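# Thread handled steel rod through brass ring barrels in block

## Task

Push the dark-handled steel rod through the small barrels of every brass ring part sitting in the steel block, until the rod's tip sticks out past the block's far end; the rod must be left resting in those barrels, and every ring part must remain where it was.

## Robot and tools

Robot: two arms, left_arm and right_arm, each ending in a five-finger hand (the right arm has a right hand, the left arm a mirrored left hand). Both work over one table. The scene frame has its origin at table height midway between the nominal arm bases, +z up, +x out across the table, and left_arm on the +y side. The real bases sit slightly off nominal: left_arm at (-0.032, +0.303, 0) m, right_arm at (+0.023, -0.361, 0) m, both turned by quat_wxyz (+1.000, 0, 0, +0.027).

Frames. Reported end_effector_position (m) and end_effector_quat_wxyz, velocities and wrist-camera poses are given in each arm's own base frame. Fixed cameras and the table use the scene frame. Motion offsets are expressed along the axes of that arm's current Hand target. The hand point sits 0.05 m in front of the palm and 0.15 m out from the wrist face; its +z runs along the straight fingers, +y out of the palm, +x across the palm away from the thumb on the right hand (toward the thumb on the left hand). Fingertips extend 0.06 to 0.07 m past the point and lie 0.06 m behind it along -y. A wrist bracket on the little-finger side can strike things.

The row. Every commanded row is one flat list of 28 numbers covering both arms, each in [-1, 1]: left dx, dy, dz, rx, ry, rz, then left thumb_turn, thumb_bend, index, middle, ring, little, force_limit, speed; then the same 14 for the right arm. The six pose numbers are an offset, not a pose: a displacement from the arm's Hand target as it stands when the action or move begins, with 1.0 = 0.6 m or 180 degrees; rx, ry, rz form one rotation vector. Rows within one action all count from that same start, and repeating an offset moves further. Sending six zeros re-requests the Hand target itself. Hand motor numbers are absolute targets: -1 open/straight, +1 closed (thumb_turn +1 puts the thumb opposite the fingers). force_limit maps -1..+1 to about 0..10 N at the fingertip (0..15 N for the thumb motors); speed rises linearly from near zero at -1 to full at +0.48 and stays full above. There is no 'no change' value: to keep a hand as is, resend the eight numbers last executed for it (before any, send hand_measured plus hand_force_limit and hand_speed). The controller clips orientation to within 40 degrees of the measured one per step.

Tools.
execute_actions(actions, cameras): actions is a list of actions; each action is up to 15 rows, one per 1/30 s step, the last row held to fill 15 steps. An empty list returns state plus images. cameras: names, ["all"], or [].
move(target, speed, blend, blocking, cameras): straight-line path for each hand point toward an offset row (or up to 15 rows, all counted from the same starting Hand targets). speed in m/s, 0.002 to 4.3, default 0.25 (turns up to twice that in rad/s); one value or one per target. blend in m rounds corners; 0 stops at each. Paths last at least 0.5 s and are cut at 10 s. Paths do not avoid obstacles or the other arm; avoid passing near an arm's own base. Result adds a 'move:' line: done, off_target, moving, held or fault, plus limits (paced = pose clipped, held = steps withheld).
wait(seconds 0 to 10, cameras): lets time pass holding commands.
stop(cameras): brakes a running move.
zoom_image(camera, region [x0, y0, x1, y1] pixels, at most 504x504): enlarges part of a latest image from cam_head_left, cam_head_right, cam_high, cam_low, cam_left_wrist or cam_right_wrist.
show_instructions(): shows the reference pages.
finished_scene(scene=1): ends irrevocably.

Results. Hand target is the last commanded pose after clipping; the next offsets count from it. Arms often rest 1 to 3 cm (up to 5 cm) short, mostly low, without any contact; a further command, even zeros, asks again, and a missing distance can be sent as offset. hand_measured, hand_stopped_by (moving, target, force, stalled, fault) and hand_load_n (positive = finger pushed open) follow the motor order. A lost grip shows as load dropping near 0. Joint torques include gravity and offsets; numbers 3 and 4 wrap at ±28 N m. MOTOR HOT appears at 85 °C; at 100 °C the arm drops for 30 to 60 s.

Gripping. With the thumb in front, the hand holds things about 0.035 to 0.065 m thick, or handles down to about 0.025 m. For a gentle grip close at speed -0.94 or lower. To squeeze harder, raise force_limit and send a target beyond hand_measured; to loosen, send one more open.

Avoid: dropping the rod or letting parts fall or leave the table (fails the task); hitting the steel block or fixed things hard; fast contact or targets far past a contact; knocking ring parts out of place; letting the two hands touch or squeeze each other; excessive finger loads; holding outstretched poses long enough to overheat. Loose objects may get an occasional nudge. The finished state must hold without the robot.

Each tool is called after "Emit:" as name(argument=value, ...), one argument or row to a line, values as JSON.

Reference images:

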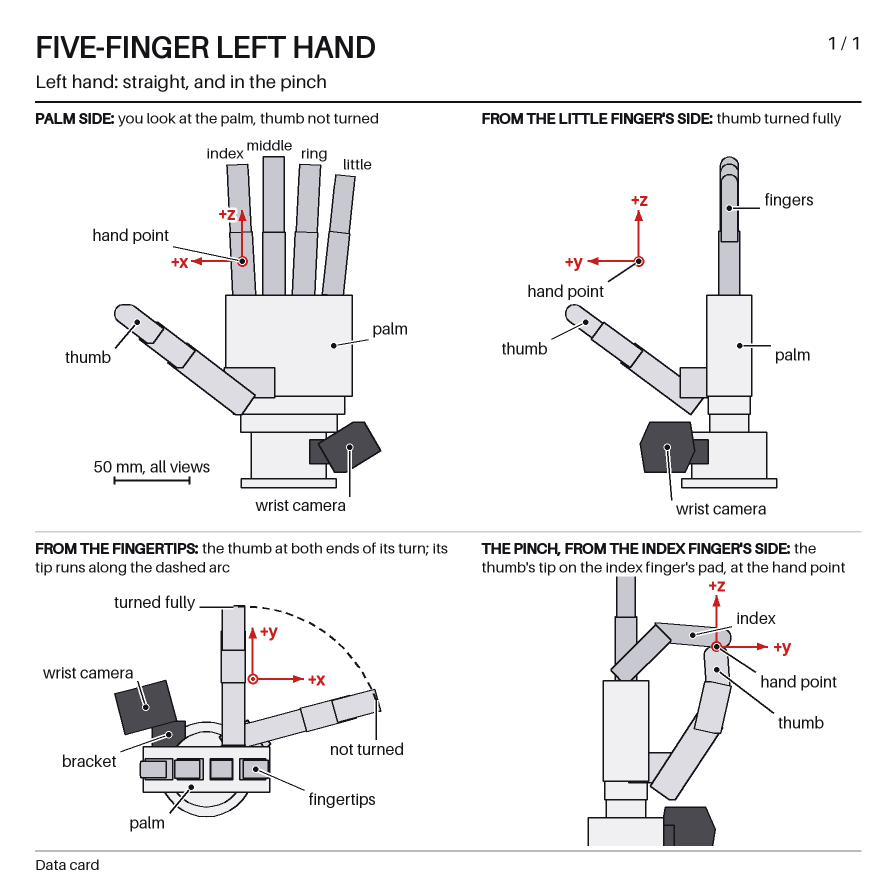

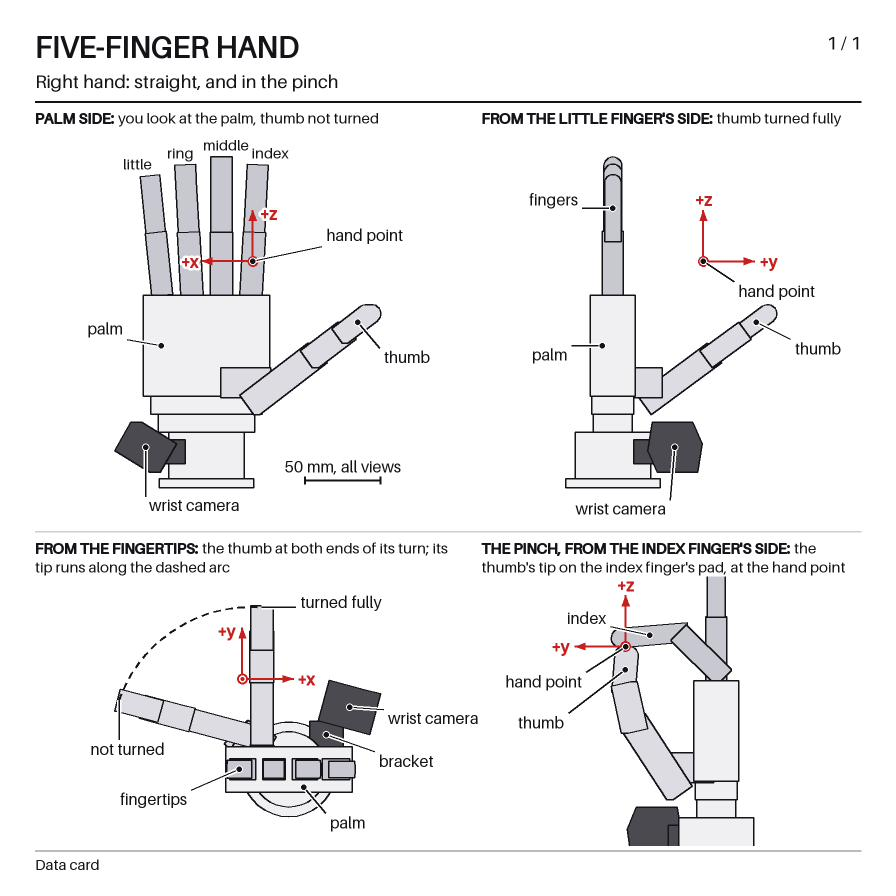

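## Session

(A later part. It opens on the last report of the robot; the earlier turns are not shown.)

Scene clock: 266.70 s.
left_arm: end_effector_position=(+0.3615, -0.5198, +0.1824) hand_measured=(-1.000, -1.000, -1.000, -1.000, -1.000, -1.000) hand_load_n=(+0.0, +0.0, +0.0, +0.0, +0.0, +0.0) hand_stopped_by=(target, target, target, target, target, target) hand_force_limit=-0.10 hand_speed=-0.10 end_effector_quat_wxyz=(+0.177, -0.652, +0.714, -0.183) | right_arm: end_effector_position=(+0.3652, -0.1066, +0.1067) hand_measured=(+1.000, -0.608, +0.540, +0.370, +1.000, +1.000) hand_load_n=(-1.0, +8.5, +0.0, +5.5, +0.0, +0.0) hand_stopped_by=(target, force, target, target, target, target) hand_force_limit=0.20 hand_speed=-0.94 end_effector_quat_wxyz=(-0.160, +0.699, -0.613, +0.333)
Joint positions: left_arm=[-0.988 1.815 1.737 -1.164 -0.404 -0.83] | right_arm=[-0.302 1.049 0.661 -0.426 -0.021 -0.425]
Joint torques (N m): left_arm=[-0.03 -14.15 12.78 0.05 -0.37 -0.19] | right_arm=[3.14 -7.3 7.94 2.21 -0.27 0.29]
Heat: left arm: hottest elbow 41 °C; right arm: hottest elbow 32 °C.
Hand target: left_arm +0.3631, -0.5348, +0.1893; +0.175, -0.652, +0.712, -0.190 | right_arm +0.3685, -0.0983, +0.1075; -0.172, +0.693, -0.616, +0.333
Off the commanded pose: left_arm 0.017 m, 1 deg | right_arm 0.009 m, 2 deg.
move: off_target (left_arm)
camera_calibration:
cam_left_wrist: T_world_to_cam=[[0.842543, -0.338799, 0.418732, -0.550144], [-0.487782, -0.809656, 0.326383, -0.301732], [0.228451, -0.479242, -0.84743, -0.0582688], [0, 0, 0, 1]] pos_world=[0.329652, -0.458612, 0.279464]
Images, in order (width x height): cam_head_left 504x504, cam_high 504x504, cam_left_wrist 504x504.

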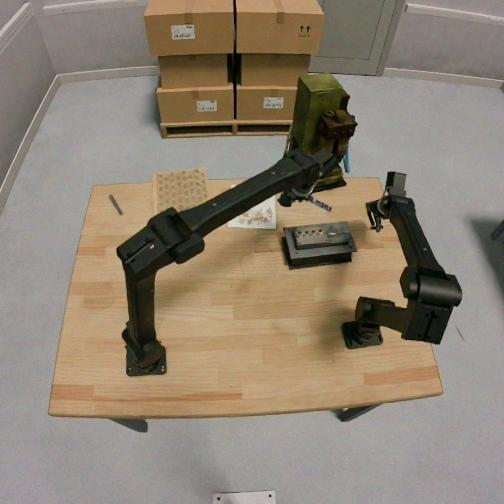

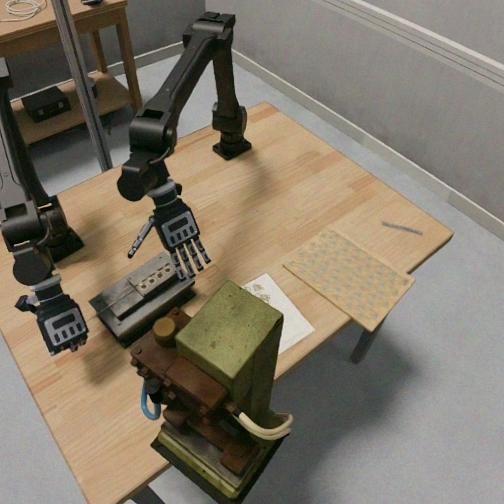

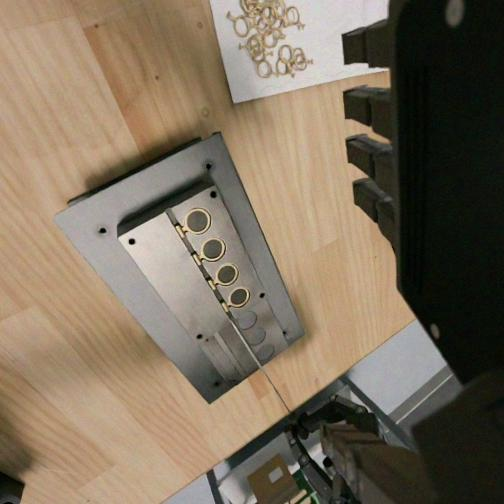

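Emit:
zoom_image(
  camera="cam_high",
  region=[120, 270, 145, 300],
)

Emit:
zoom_image(
  camera="cam_high",
  region=[80, 270, 150, 330],
)

Emit:
zoom_image(
  camera="cam_head_left",
  region=[310, 218, 350, 248],
)

Emit:
zoom_image(
  camera="cam_left_wrist",
  region=[222, 310, 242, 330],
)

Scaled by 16.800 from the camera's 504x504 image, which has a finer 720x720 frame.

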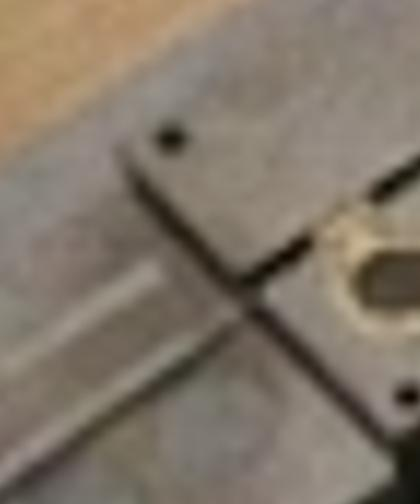

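Scaled by 7.200 from the camera's 504x504 image, which has a finer 720x720 frame.

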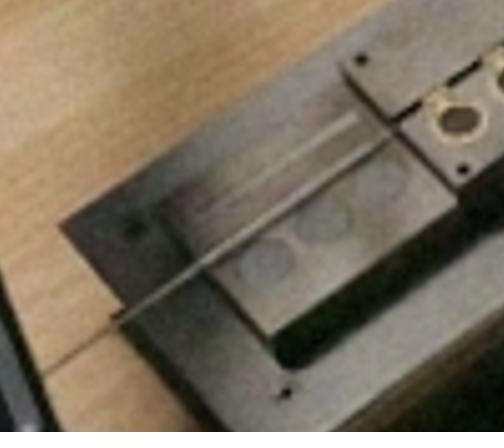

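Scaled by 12.600 from the camera's 504x504 image, which has a finer 720x720 frame.

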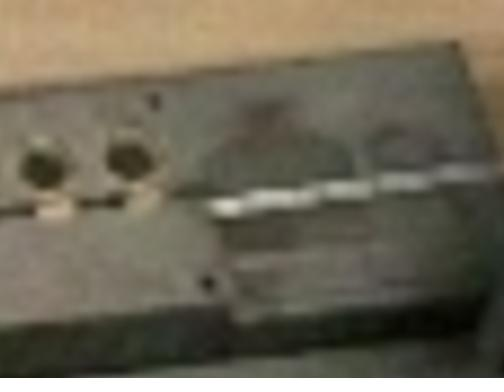

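Scaled by 25.200 from the camera's 504x504 image, which has a finer 720x720 frame.

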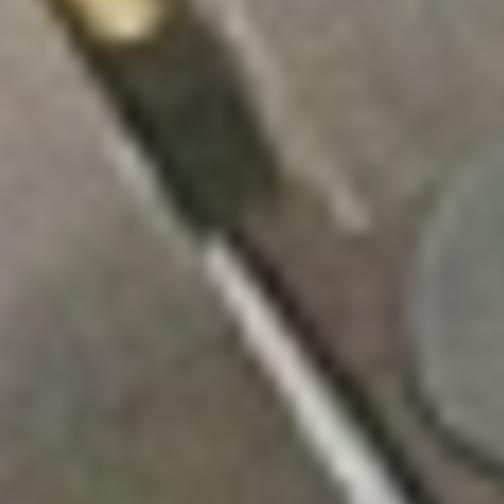

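Emit:
wait(
  seconds=0,
  cameras=["cam_right_wrist", "cam_low", "cam_head_right"],
)

Emit:
zoom_image(
  camera="cam_right_wrist",
  region=[150, 434, 250, 504],
)

Emit:
zoom_image(
  camera="cam_low",
  region=[210, 255, 280, 315],
)

Emit:
zoom_image(
  camera="cam_head_right",
  region=[295, 210, 395, 260],
)

Scene clock: 268.77 s.
left_arm: end_effector_position=(+0.3615, -0.5198, +0.1824) hand_measured=(-1.000, -1.000, -1.000, -1.000, -1.000, -1.000) hand_load_n=(+0.0, +0.0, +0.0, +0.0, +0.0, +0.0) hand_stopped_by=(target, target, target, target, target, target) hand_force_limit=-0.10 hand_speed=-0.10 end_effector_quat_wxyz=(+0.177, -0.652, +0.714, -0.183) | right_arm: end_effector_position=(+0.3651, -0.1066, +0.1066) hand_measured=(+1.000, -0.608, +0.540, +0.370, +1.000, +1.000) hand_load_n=(-1.5, +9.0, +0.0, +5.5, +0.0, +0.0) hand_stopped_by=(target, force, target, target, target, target) hand_force_limit=0.20 hand_speed=-0.94 end_effector_quat_wxyz=(-0.160, +0.699, -0.613, +0.333)
Joint positions: left_arm=[-0.988 1.815 1.737 -1.164 -0.404 -0.83] | right_arm=[-0.302 1.049 0.66 -0.426 -0.021 -0.425]
Joint torques (N m): left_arm=[-0.09 -14.1 12.75 0.05 -0.37 -0.19] | right_arm=[3.14 -7.36 7.95 2.35 -0.28 0.31]
Heat: left arm: hottest elbow 41 °C; right arm: hottest elbow 32 °C.
Hand target: left_arm +0.3631, -0.5348, +0.1893; +0.175, -0.652, +0.712, -0.190 | right_arm +0.3685, -0.0983, +0.1074; -0.172, +0.693, -0.616, +0.333
Off the commanded pose: left_arm 0.017 m, 1 deg | right_arm 0.009 m, 2 deg.
camera_calibration:
cam_right_wrist: T_world_to_cam=[[-0.706987, -0.416379, -0.571662, 0.27779], [-0.538721, 0.840761, 0.0538673, 0.275685], [0.458202, 0.34605, -0.818719, 0.0690356], [0, 0, 0, 1]] pos_world=[0.313279, -0.140009, 0.200472]
Images, in order (width x height): cam_head_right 504x504, cam_low 504x504, cam_right_wrist 504x504.

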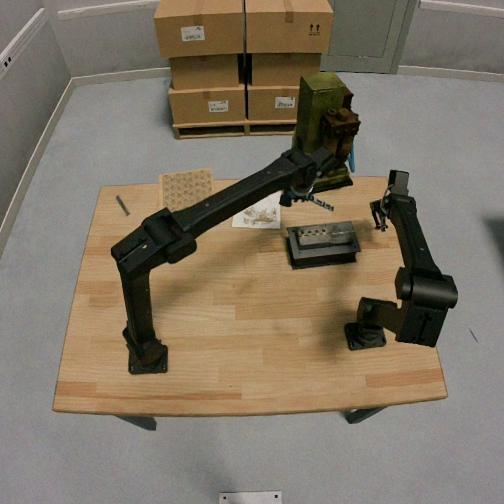

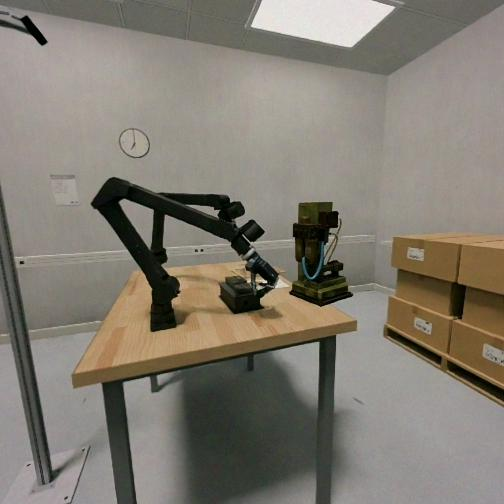

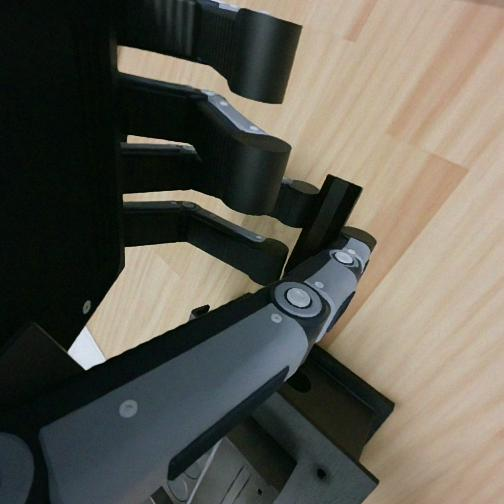

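Scaled by 5.040 from the camera's 504x504 image, which has a finer 720x720 frame.

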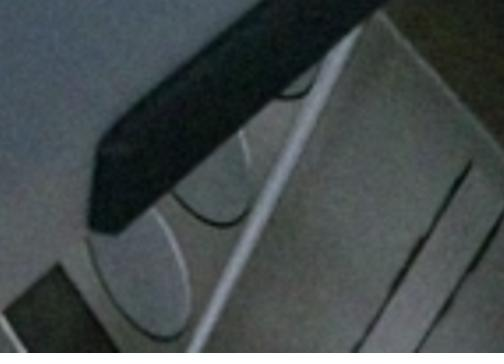

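Scaled by 7.200 from the camera's 504x504 image, which has a finer 720x720 frame.

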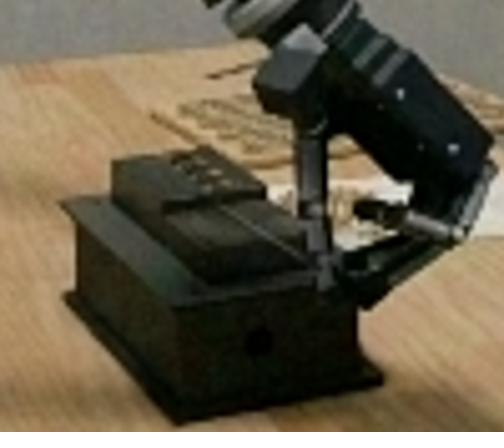

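Scaled by 5.040 from the camera's 504x504 image, which has a finer 720x720 frame.

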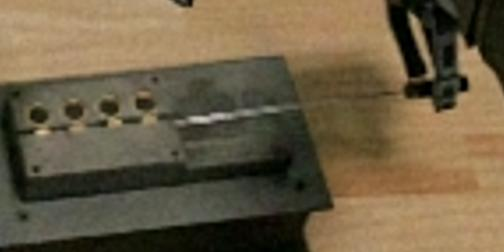

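Emit:
move(
  target=[0,0,0,0,0,0,-1,-1,-1,-1,-1,-1,-0.1,-0.1,0.00514,-0.01105,-0.01723,-0.00144,-0.00175,0.00994,1,-0.04,0.54,0.37,1,1,0.2,-0.94],
  speed=0.03,
  cameras=["cam_left_wrist", "cam_head_left", "cam_high"],
)

Emit:
zoom_image(
  camera="cam_left_wrist",
  region=[215, 295, 245, 330],
)

Emit:
zoom_image(
  camera="cam_left_wrist",
  region=[268, 386, 298, 421],
)

Emit:
zoom_image(
  camera="cam_head_left",
  region=[300, 210, 360, 250],
)

Emit:
zoom_image(
  camera="cam_head_left",
  region=[330, 210, 390, 250],
)

Emit:
zoom_image(
  camera="cam_high",
  region=[120, 270, 145, 300],
)

Scene clock: 270.80 s.
left_arm: end_effector_position=(+0.3615, -0.5198, +0.1824) hand_measured=(-1.000, -1.000, -1.000, -1.000, -1.000, -1.000) hand_load_n=(+0.0, +0.0, +0.0, +0.0, +0.0, +0.0) hand_stopped_by=(target, target, target, target, target, target) hand_force_limit=-0.10 hand_speed=-0.10 end_effector_quat_wxyz=(+0.177, -0.652, +0.714, -0.183) | right_arm: end_effector_position=(+0.3611, -0.1060, +0.1102) hand_measured=(+1.000, -0.608, +0.540, +0.370, +1.000, +1.000) hand_load_n=(-1.0, +8.0, +0.0, +6.0, +0.0, +0.0) hand_stopped_by=(target, force, target, target, target, target) hand_force_limit=0.20 hand_speed=-0.94 end_effector_quat_wxyz=(-0.160, +0.698, -0.614, +0.333)
Joint positions: left_arm=[-0.988 1.815 1.737 -1.164 -0.404 -0.83] | right_arm=[-0.304 1.031 0.66 -0.444 -0.02 -0.424]
Joint torques (N m): left_arm=[-0.09 -14.1 12.77 0.05 -0.36 -0.19] | right_arm=[2.32 -7.18 9.99 0.99 -0.78 0.53]
Heat: left arm: hottest elbow 41 °C; right arm: hottest elbow 32 °C.
Hand target: left_arm +0.3631, -0.5348, +0.1893; +0.175, -0.652, +0.712, -0.190 | right_arm +0.3664, -0.0983, +0.1199; -0.178, +0.685, -0.627, +0.327
Off the commanded pose: left_arm 0.017 m, 1 deg | right_arm 0.014 m, 3 deg.
move: off_target (left_arm, right_arm)
camera_calibration:
cam_left_wrist: T_world_to_cam=[[0.842543, -0.338799, 0.418732, -0.550144], [-0.487782, -0.809656, 0.326383, -0.301732], [0.228451, -0.479242, -0.84743, -0.0582688], [0, 0, 0, 1]] pos_world=[0.329652, -0.458612, 0.279464]
Images, in order (width x height): cam_head_left 504x504, cam_high 504x504, cam_left_wrist 504x504.

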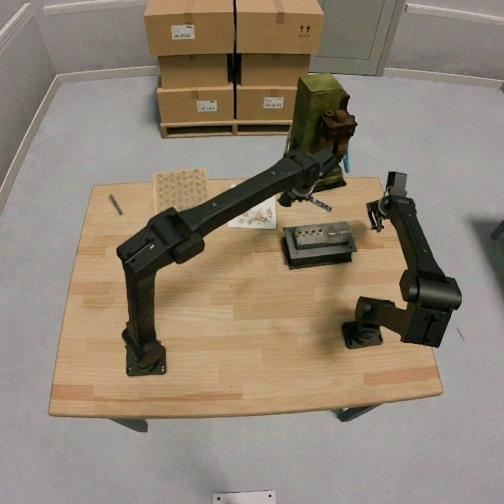

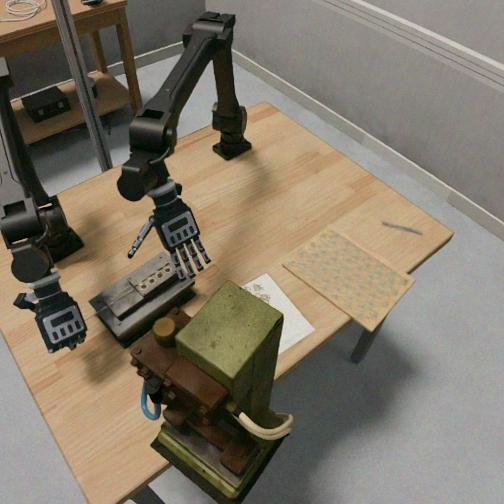

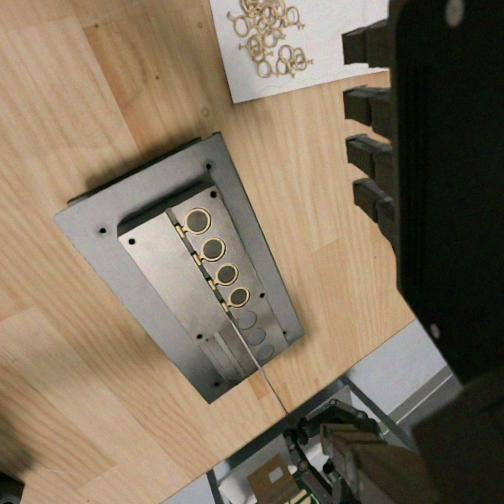

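Scaled by 14.400 from the camera's 504x504 image, which has a finer 720x720 frame.

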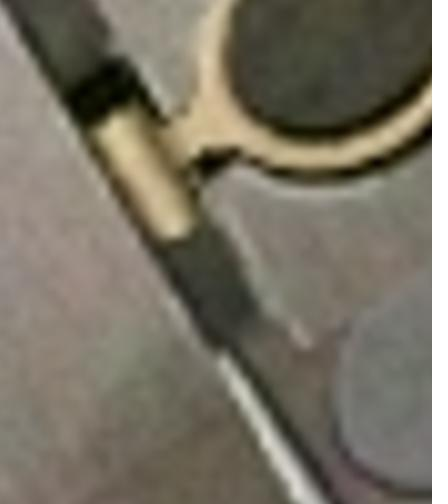

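Scaled by 14.400 from the camera's 504x504 image, which has a finer 720x720 frame.

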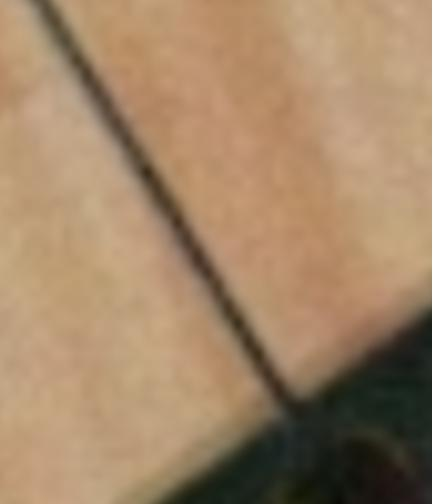

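Scaled by 8.400 from the camera's 504x504 image, which has a finer 720x720 frame.

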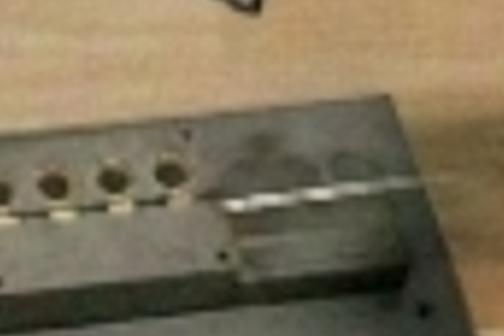

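Scaled by 8.400 from the camera's 504x504 image, which has a finer 720x720 frame.

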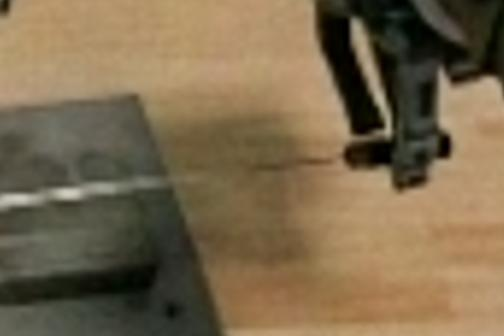

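Scaled by 16.800 from the camera's 504x504 image, which has a finer 720x720 frame.

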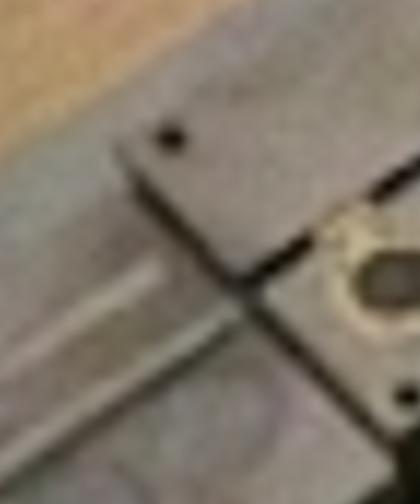

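Emit:
move(
  target=[0,0,0,0,0,0,-1,-1,-1,-1,-1,-1,-0.1,-0.1,0.0071,-0.0135,-0.0088,0,0,0,1,-0.04,0.54,0.37,1,1,0.2,-0.94],
  speed=0.03,
  cameras=["cam_left_wrist", "cam_head_left", "cam_high"],
)

Emit:
zoom_image(
  camera="cam_left_wrist",
  region=[215, 295, 245, 330],
)

Emit:
zoom_image(
  camera="cam_left_wrist",
  region=[268, 386, 298, 421],
)

Emit:
zoom_image(
  camera="cam_head_left",
  region=[300, 210, 360, 250],
)

Emit:
zoom_image(
  camera="cam_head_left",
  region=[330, 210, 390, 250],
)

Emit:
zoom_image(
  camera="cam_high",
  region=[120, 270, 145, 300],
)

Scene clock: 272.17 s.
left_arm: end_effector_position=(+0.3615, -0.5198, +0.1824) hand_measured=(-1.000, -1.000, -1.000, -1.000, -1.000, -1.000) hand_load_n=(-0.5, +0.0, +0.0, +0.0, +0.0, +0.0) hand_stopped_by=(target, target, target, target, target, target) hand_force_limit=-0.10 hand_speed=-0.10 end_effector_quat_wxyz=(+0.177, -0.652, +0.714, -0.183) | right_arm: end_effector_position=(+0.3584, -0.1062, +0.1132) hand_measured=(+1.000, -0.608, +0.540, +0.370, +1.000, +1.000) hand_load_n=(-0.5, +7.5, +0.0, +6.0, +0.0, +0.0) hand_stopped_by=(target, force, target, target, target, target) hand_force_limit=0.20 hand_speed=-0.94 end_effector_quat_wxyz=(-0.157, +0.699, -0.617, +0.326)
Joint positions: left_arm=[-0.988 1.815 1.737 -1.164 -0.404 -0.83] | right_arm=[-0.308 1.029 0.672 -0.474 -0.023 -0.424]
Joint torques (N m): left_arm=[-0.03 -14.15 12.75 0.08 -0.36 -0.2] | right_arm=[2.26 -7.18 11.11 1.03 -0.85 0.51]
Heat: left arm: hottest elbow 41 °C; right arm: hottest elbow 32 °C.
Hand target: left_arm +0.3631, -0.5348, +0.1893; +0.175, -0.652, +0.712, -0.190 | right_arm +0.3689, -0.1004, +0.1300; -0.178, +0.685, -0.627, +0.327
Off the commanded pose: left_arm 0.017 m, 1 deg | right_arm 0.021 m, 3 deg.
move: off_target (left_arm, right_arm)
camera_calibration:
cam_left_wrist: T_world_to_cam=[[0.842543, -0.338799, 0.418732, -0.550144], [-0.487782, -0.809656, 0.326383, -0.301732], [0.228451, -0.479242, -0.84743, -0.0582688], [0, 0, 0, 1]] pos_world=[0.329652, -0.458612, 0.279464]
Images, in order (width x height): cam_head_left 504x504, cam_high 504x504, cam_left_wrist 504x504.

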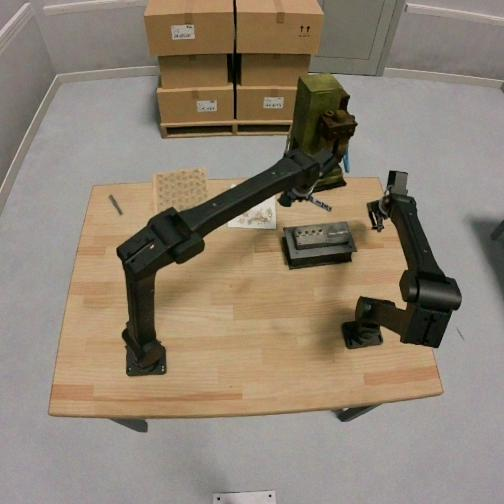

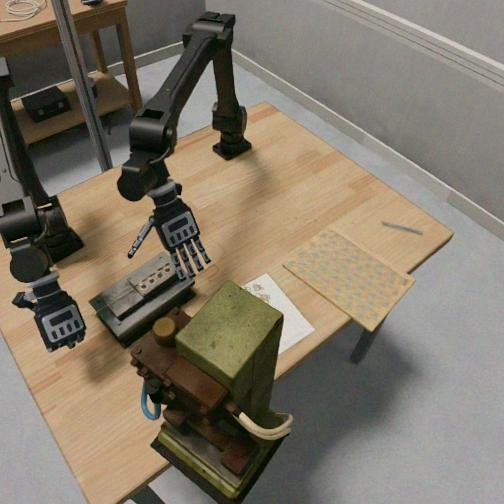

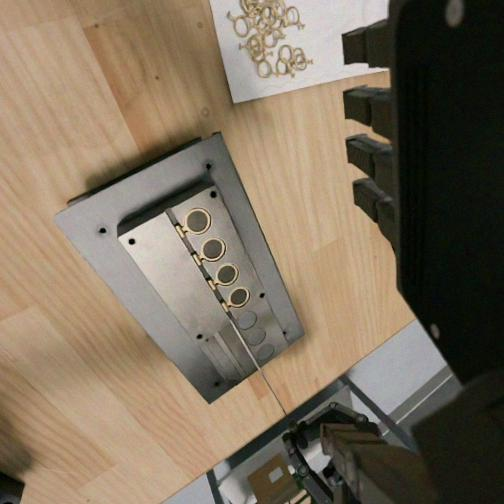

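Scaled by 14.400 from the camera's 504x504 image, which has a finer 720x720 frame.

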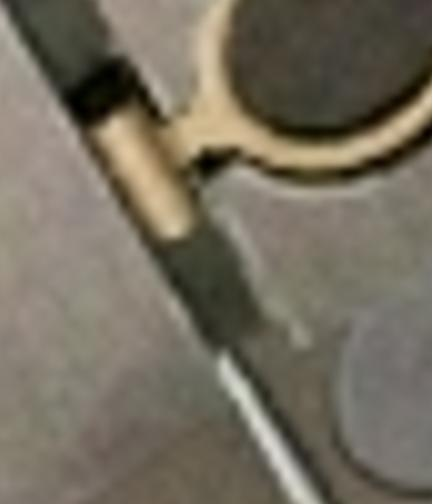

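Scaled by 14.400 from the camera's 504x504 image, which has a finer 720x720 frame.

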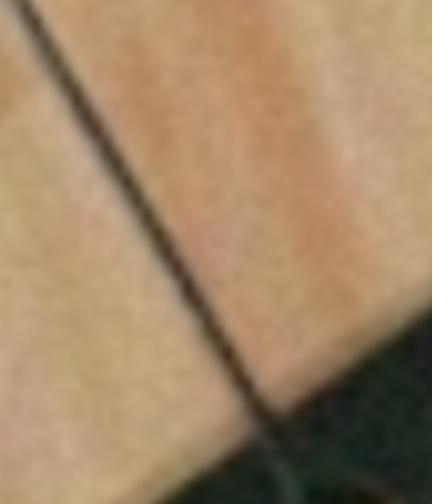

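Scaled by 8.400 from the camera's 504x504 image, which has a finer 720x720 frame.

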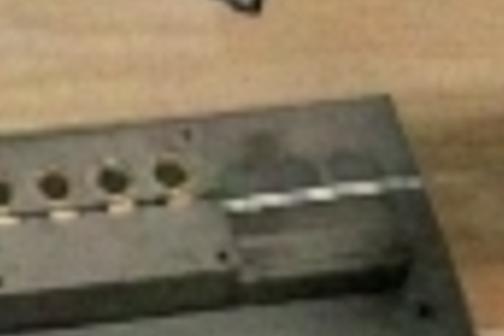

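Scaled by 8.400 from the camera's 504x504 image, which has a finer 720x720 frame.

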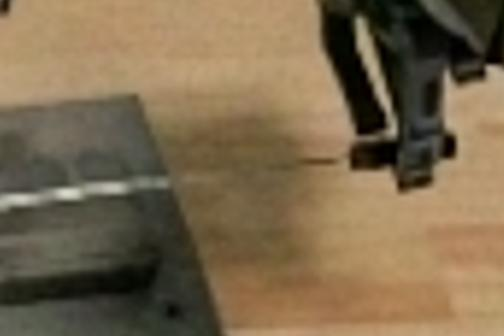

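Scaled by 16.800 from the camera's 504x504 image, which has a finer 720x720 frame.

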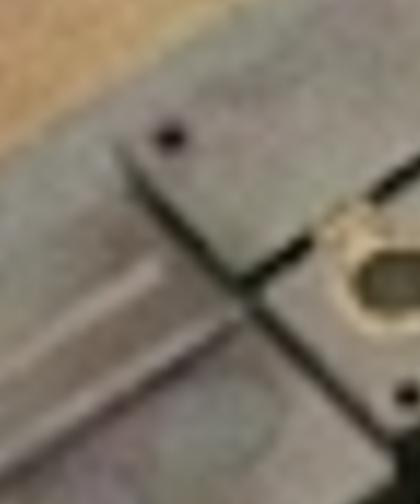

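Emit:
move(
  target=[0,0,0,0,0,0,-1,-1,-1,-1,-1,-1,-0.1,-0.1,0.02605,0.01737,0.0132,0,0,0,1,-0.04,0.54,0.37,1,1,0.2,-0.94],
  speed=0.03,
  cameras=["cam_left_wrist", "cam_head_left", "cam_high", "cam_right_wrist"],
)

Emit:
zoom_image(
  camera="cam_left_wrist",
  region=[215, 295, 245, 330],
)

Emit:
zoom_image(
  camera="cam_left_wrist",
  region=[268, 386, 298, 421],
)

Emit:
zoom_image(
  camera="cam_head_left",
  region=[300, 210, 360, 250],
)

Emit:
zoom_image(
  camera="cam_head_left",
  region=[330, 210, 390, 250],
)

Emit:
zoom_image(
  camera="cam_high",
  region=[120, 270, 145, 300],
)

Emit:
zoom_image(
  camera="cam_right_wrist",
  region=[150, 434, 250, 504],
)

Scene clock: 273.77 s.
left_arm: end_effector_position=(+0.3615, -0.5198, +0.1824) hand_measured=(-1.000, -1.000, -1.000, -1.000, -1.000, -1.000) hand_load_n=(+0.0, +0.0, +0.0, +0.0, +0.0, +0.0) hand_stopped_by=(target, target, target, target, target, target) hand_force_limit=-0.10 hand_speed=-0.10 end_effector_quat_wxyz=(+0.177, -0.652, +0.714, -0.183) | right_arm: end_effector_position=(+0.3569, -0.1105, +0.1124) hand_measured=(+1.000, -0.608, +0.540, +0.370, +1.000, +1.000) hand_load_n=(+0.5, +8.0, +0.0, +5.5, +0.0, +0.0) hand_stopped_by=(target, force, target, target, target, target) hand_force_limit=0.20 hand_speed=-0.94 end_effector_quat_wxyz=(-0.174, +0.693, -0.624, +0.317)
Joint positions: left_arm=[-0.988 1.815 1.737 -1.164 -0.404 -0.83] | right_arm=[-0.349 1.033 0.673 -0.474 -0.079 -0.424]
Joint torques (N m): left_arm=[-0.09 -14.1 12.75 0.06 -0.37 -0.19] | right_arm=[0.73 -5.42 10.26 2.26 -0.16 0.03]
Heat: left arm: hottest elbow 41 °C; right arm: hottest elbow 32 °C.
Hand target: left_arm +0.3631, -0.5348, +0.1893; +0.175, -0.652, +0.712, -0.190 | right_arm +0.3666, -0.1186, +0.1211; -0.178, +0.685, -0.627, +0.327
Off the commanded pose: left_arm 0.017 m, 1 deg | right_arm 0.015 m, 2 deg.
move: off_target (left_arm, right_arm)
camera_calibration:
cam_left_wrist: T_world_to_cam=[[0.842543, -0.338799, 0.418732, -0.550144], [-0.487782, -0.809656, 0.326383, -0.301732], [0.228451, -0.479242, -0.84743, -0.0582688], [0, 0, 0, 1]] pos_world=[0.329652, -0.458612, 0.279464]
cam_right_wrist: T_world_to_cam=[[-0.713426, -0.382907, -0.586861, 0.281388], [-0.531284, 0.841656, 0.0967104, 0.266891], [0.456904, 0.380785, -0.803891, 0.0815683], [0, 0, 0, 1]] pos_world=[0.305276, -0.147945, 0.204897]
Images, in order (width x height): cam_head_left 504x504, cam_high 504x504, cam_left_wrist 504x504, cam_right_wrist 504x504.

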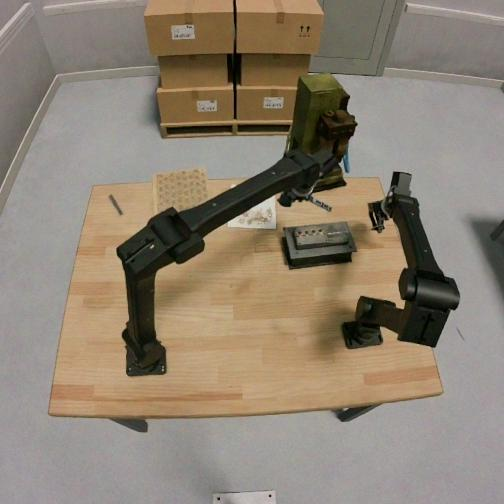

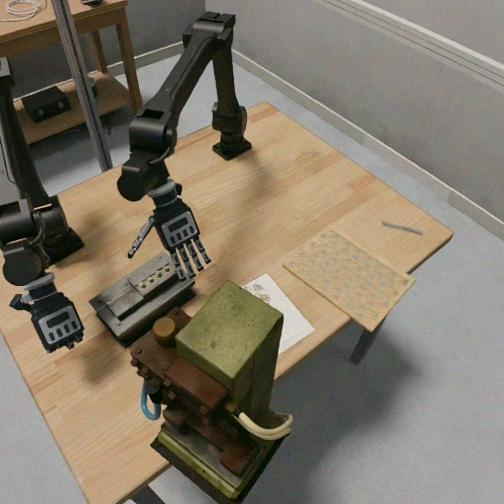

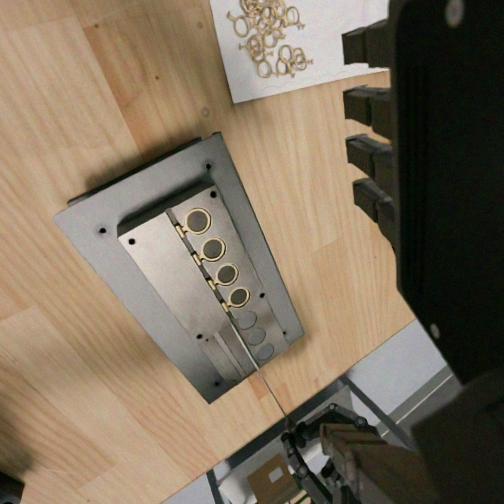

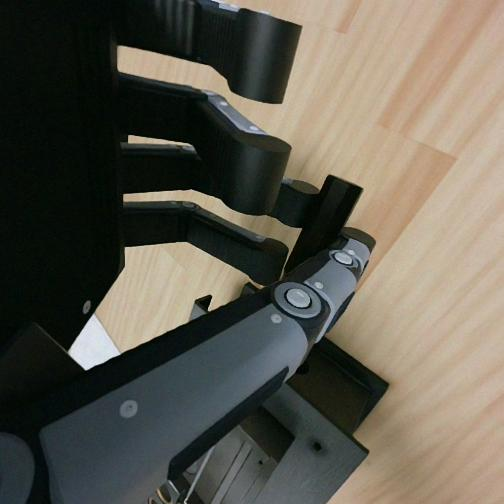

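Scaled by 14.400 from the camera's 504x504 image, which has a finer 720x720 frame.

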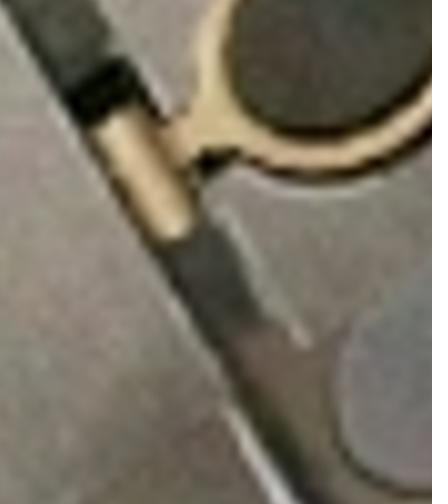

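Scaled by 14.400 from the camera's 504x504 image, which has a finer 720x720 frame.

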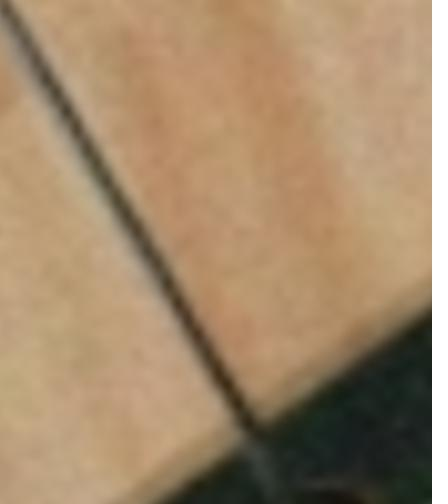

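Scaled by 8.400 from the camera's 504x504 image, which has a finer 720x720 frame.

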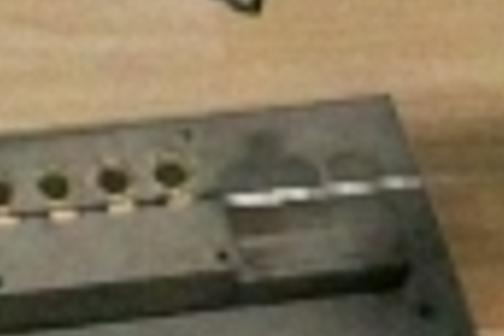

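Scaled by 8.400 from the camera's 504x504 image, which has a finer 720x720 frame.

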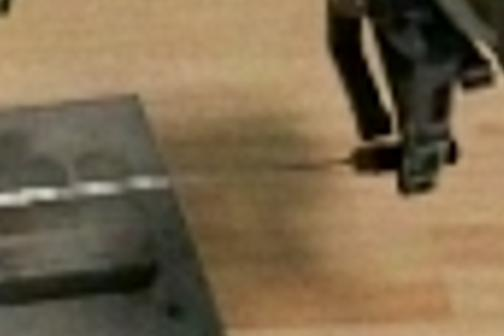

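Scaled by 16.800 from the camera's 504x504 image, which has a finer 720x720 frame.

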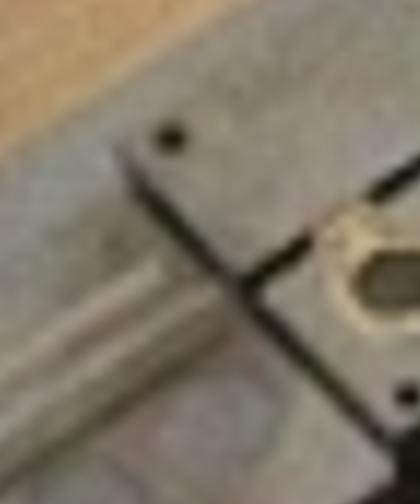

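Scaled by 5.040 from the camera's 504x504 image, which has a finer 720x720 frame.

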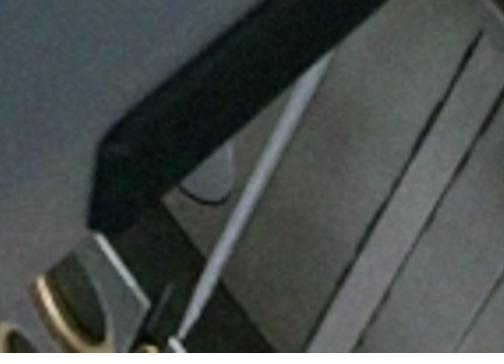

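Emit:
zoom_image(
  camera="cam_right_wrist",
  region=[170, 474, 200, 504],
)

Emit:
zoom_image(
  camera="cam_left_wrist",
  region=[225, 312, 245, 332],
)

Emit:
zoom_image(
  camera="cam_high",
  region=[110, 270, 150, 310],
)

Scaled by 16.800 from the camera's 504x504 image, which has a finer 720x720 frame.

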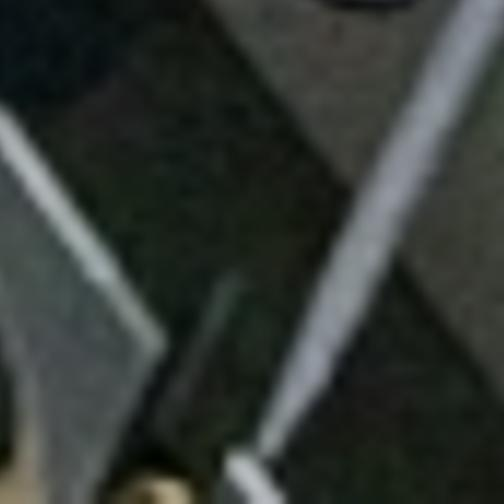

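Scaled by 25.200 from the camera's 504x504 image, which has a finer 720x720 frame.

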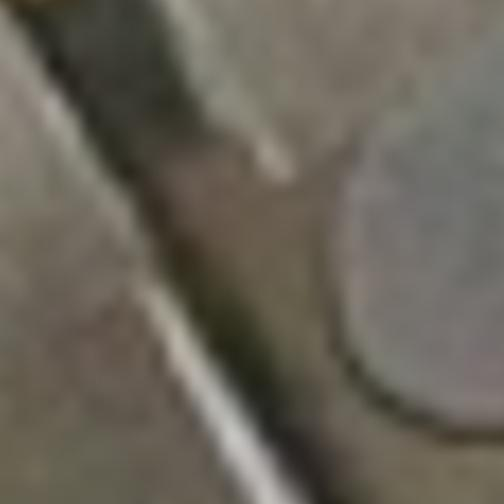

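Scaled by 12.600 from the camera's 504x504 image, which has a finer 720x720 frame.

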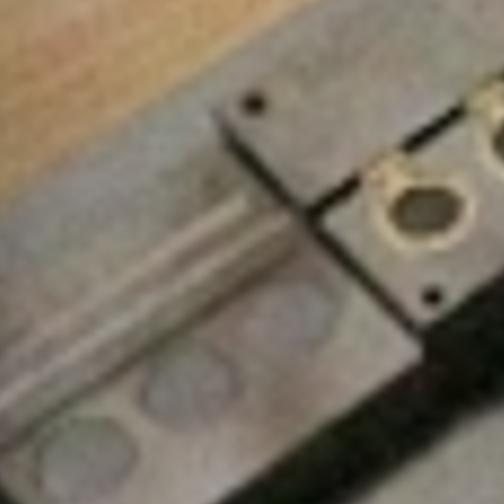

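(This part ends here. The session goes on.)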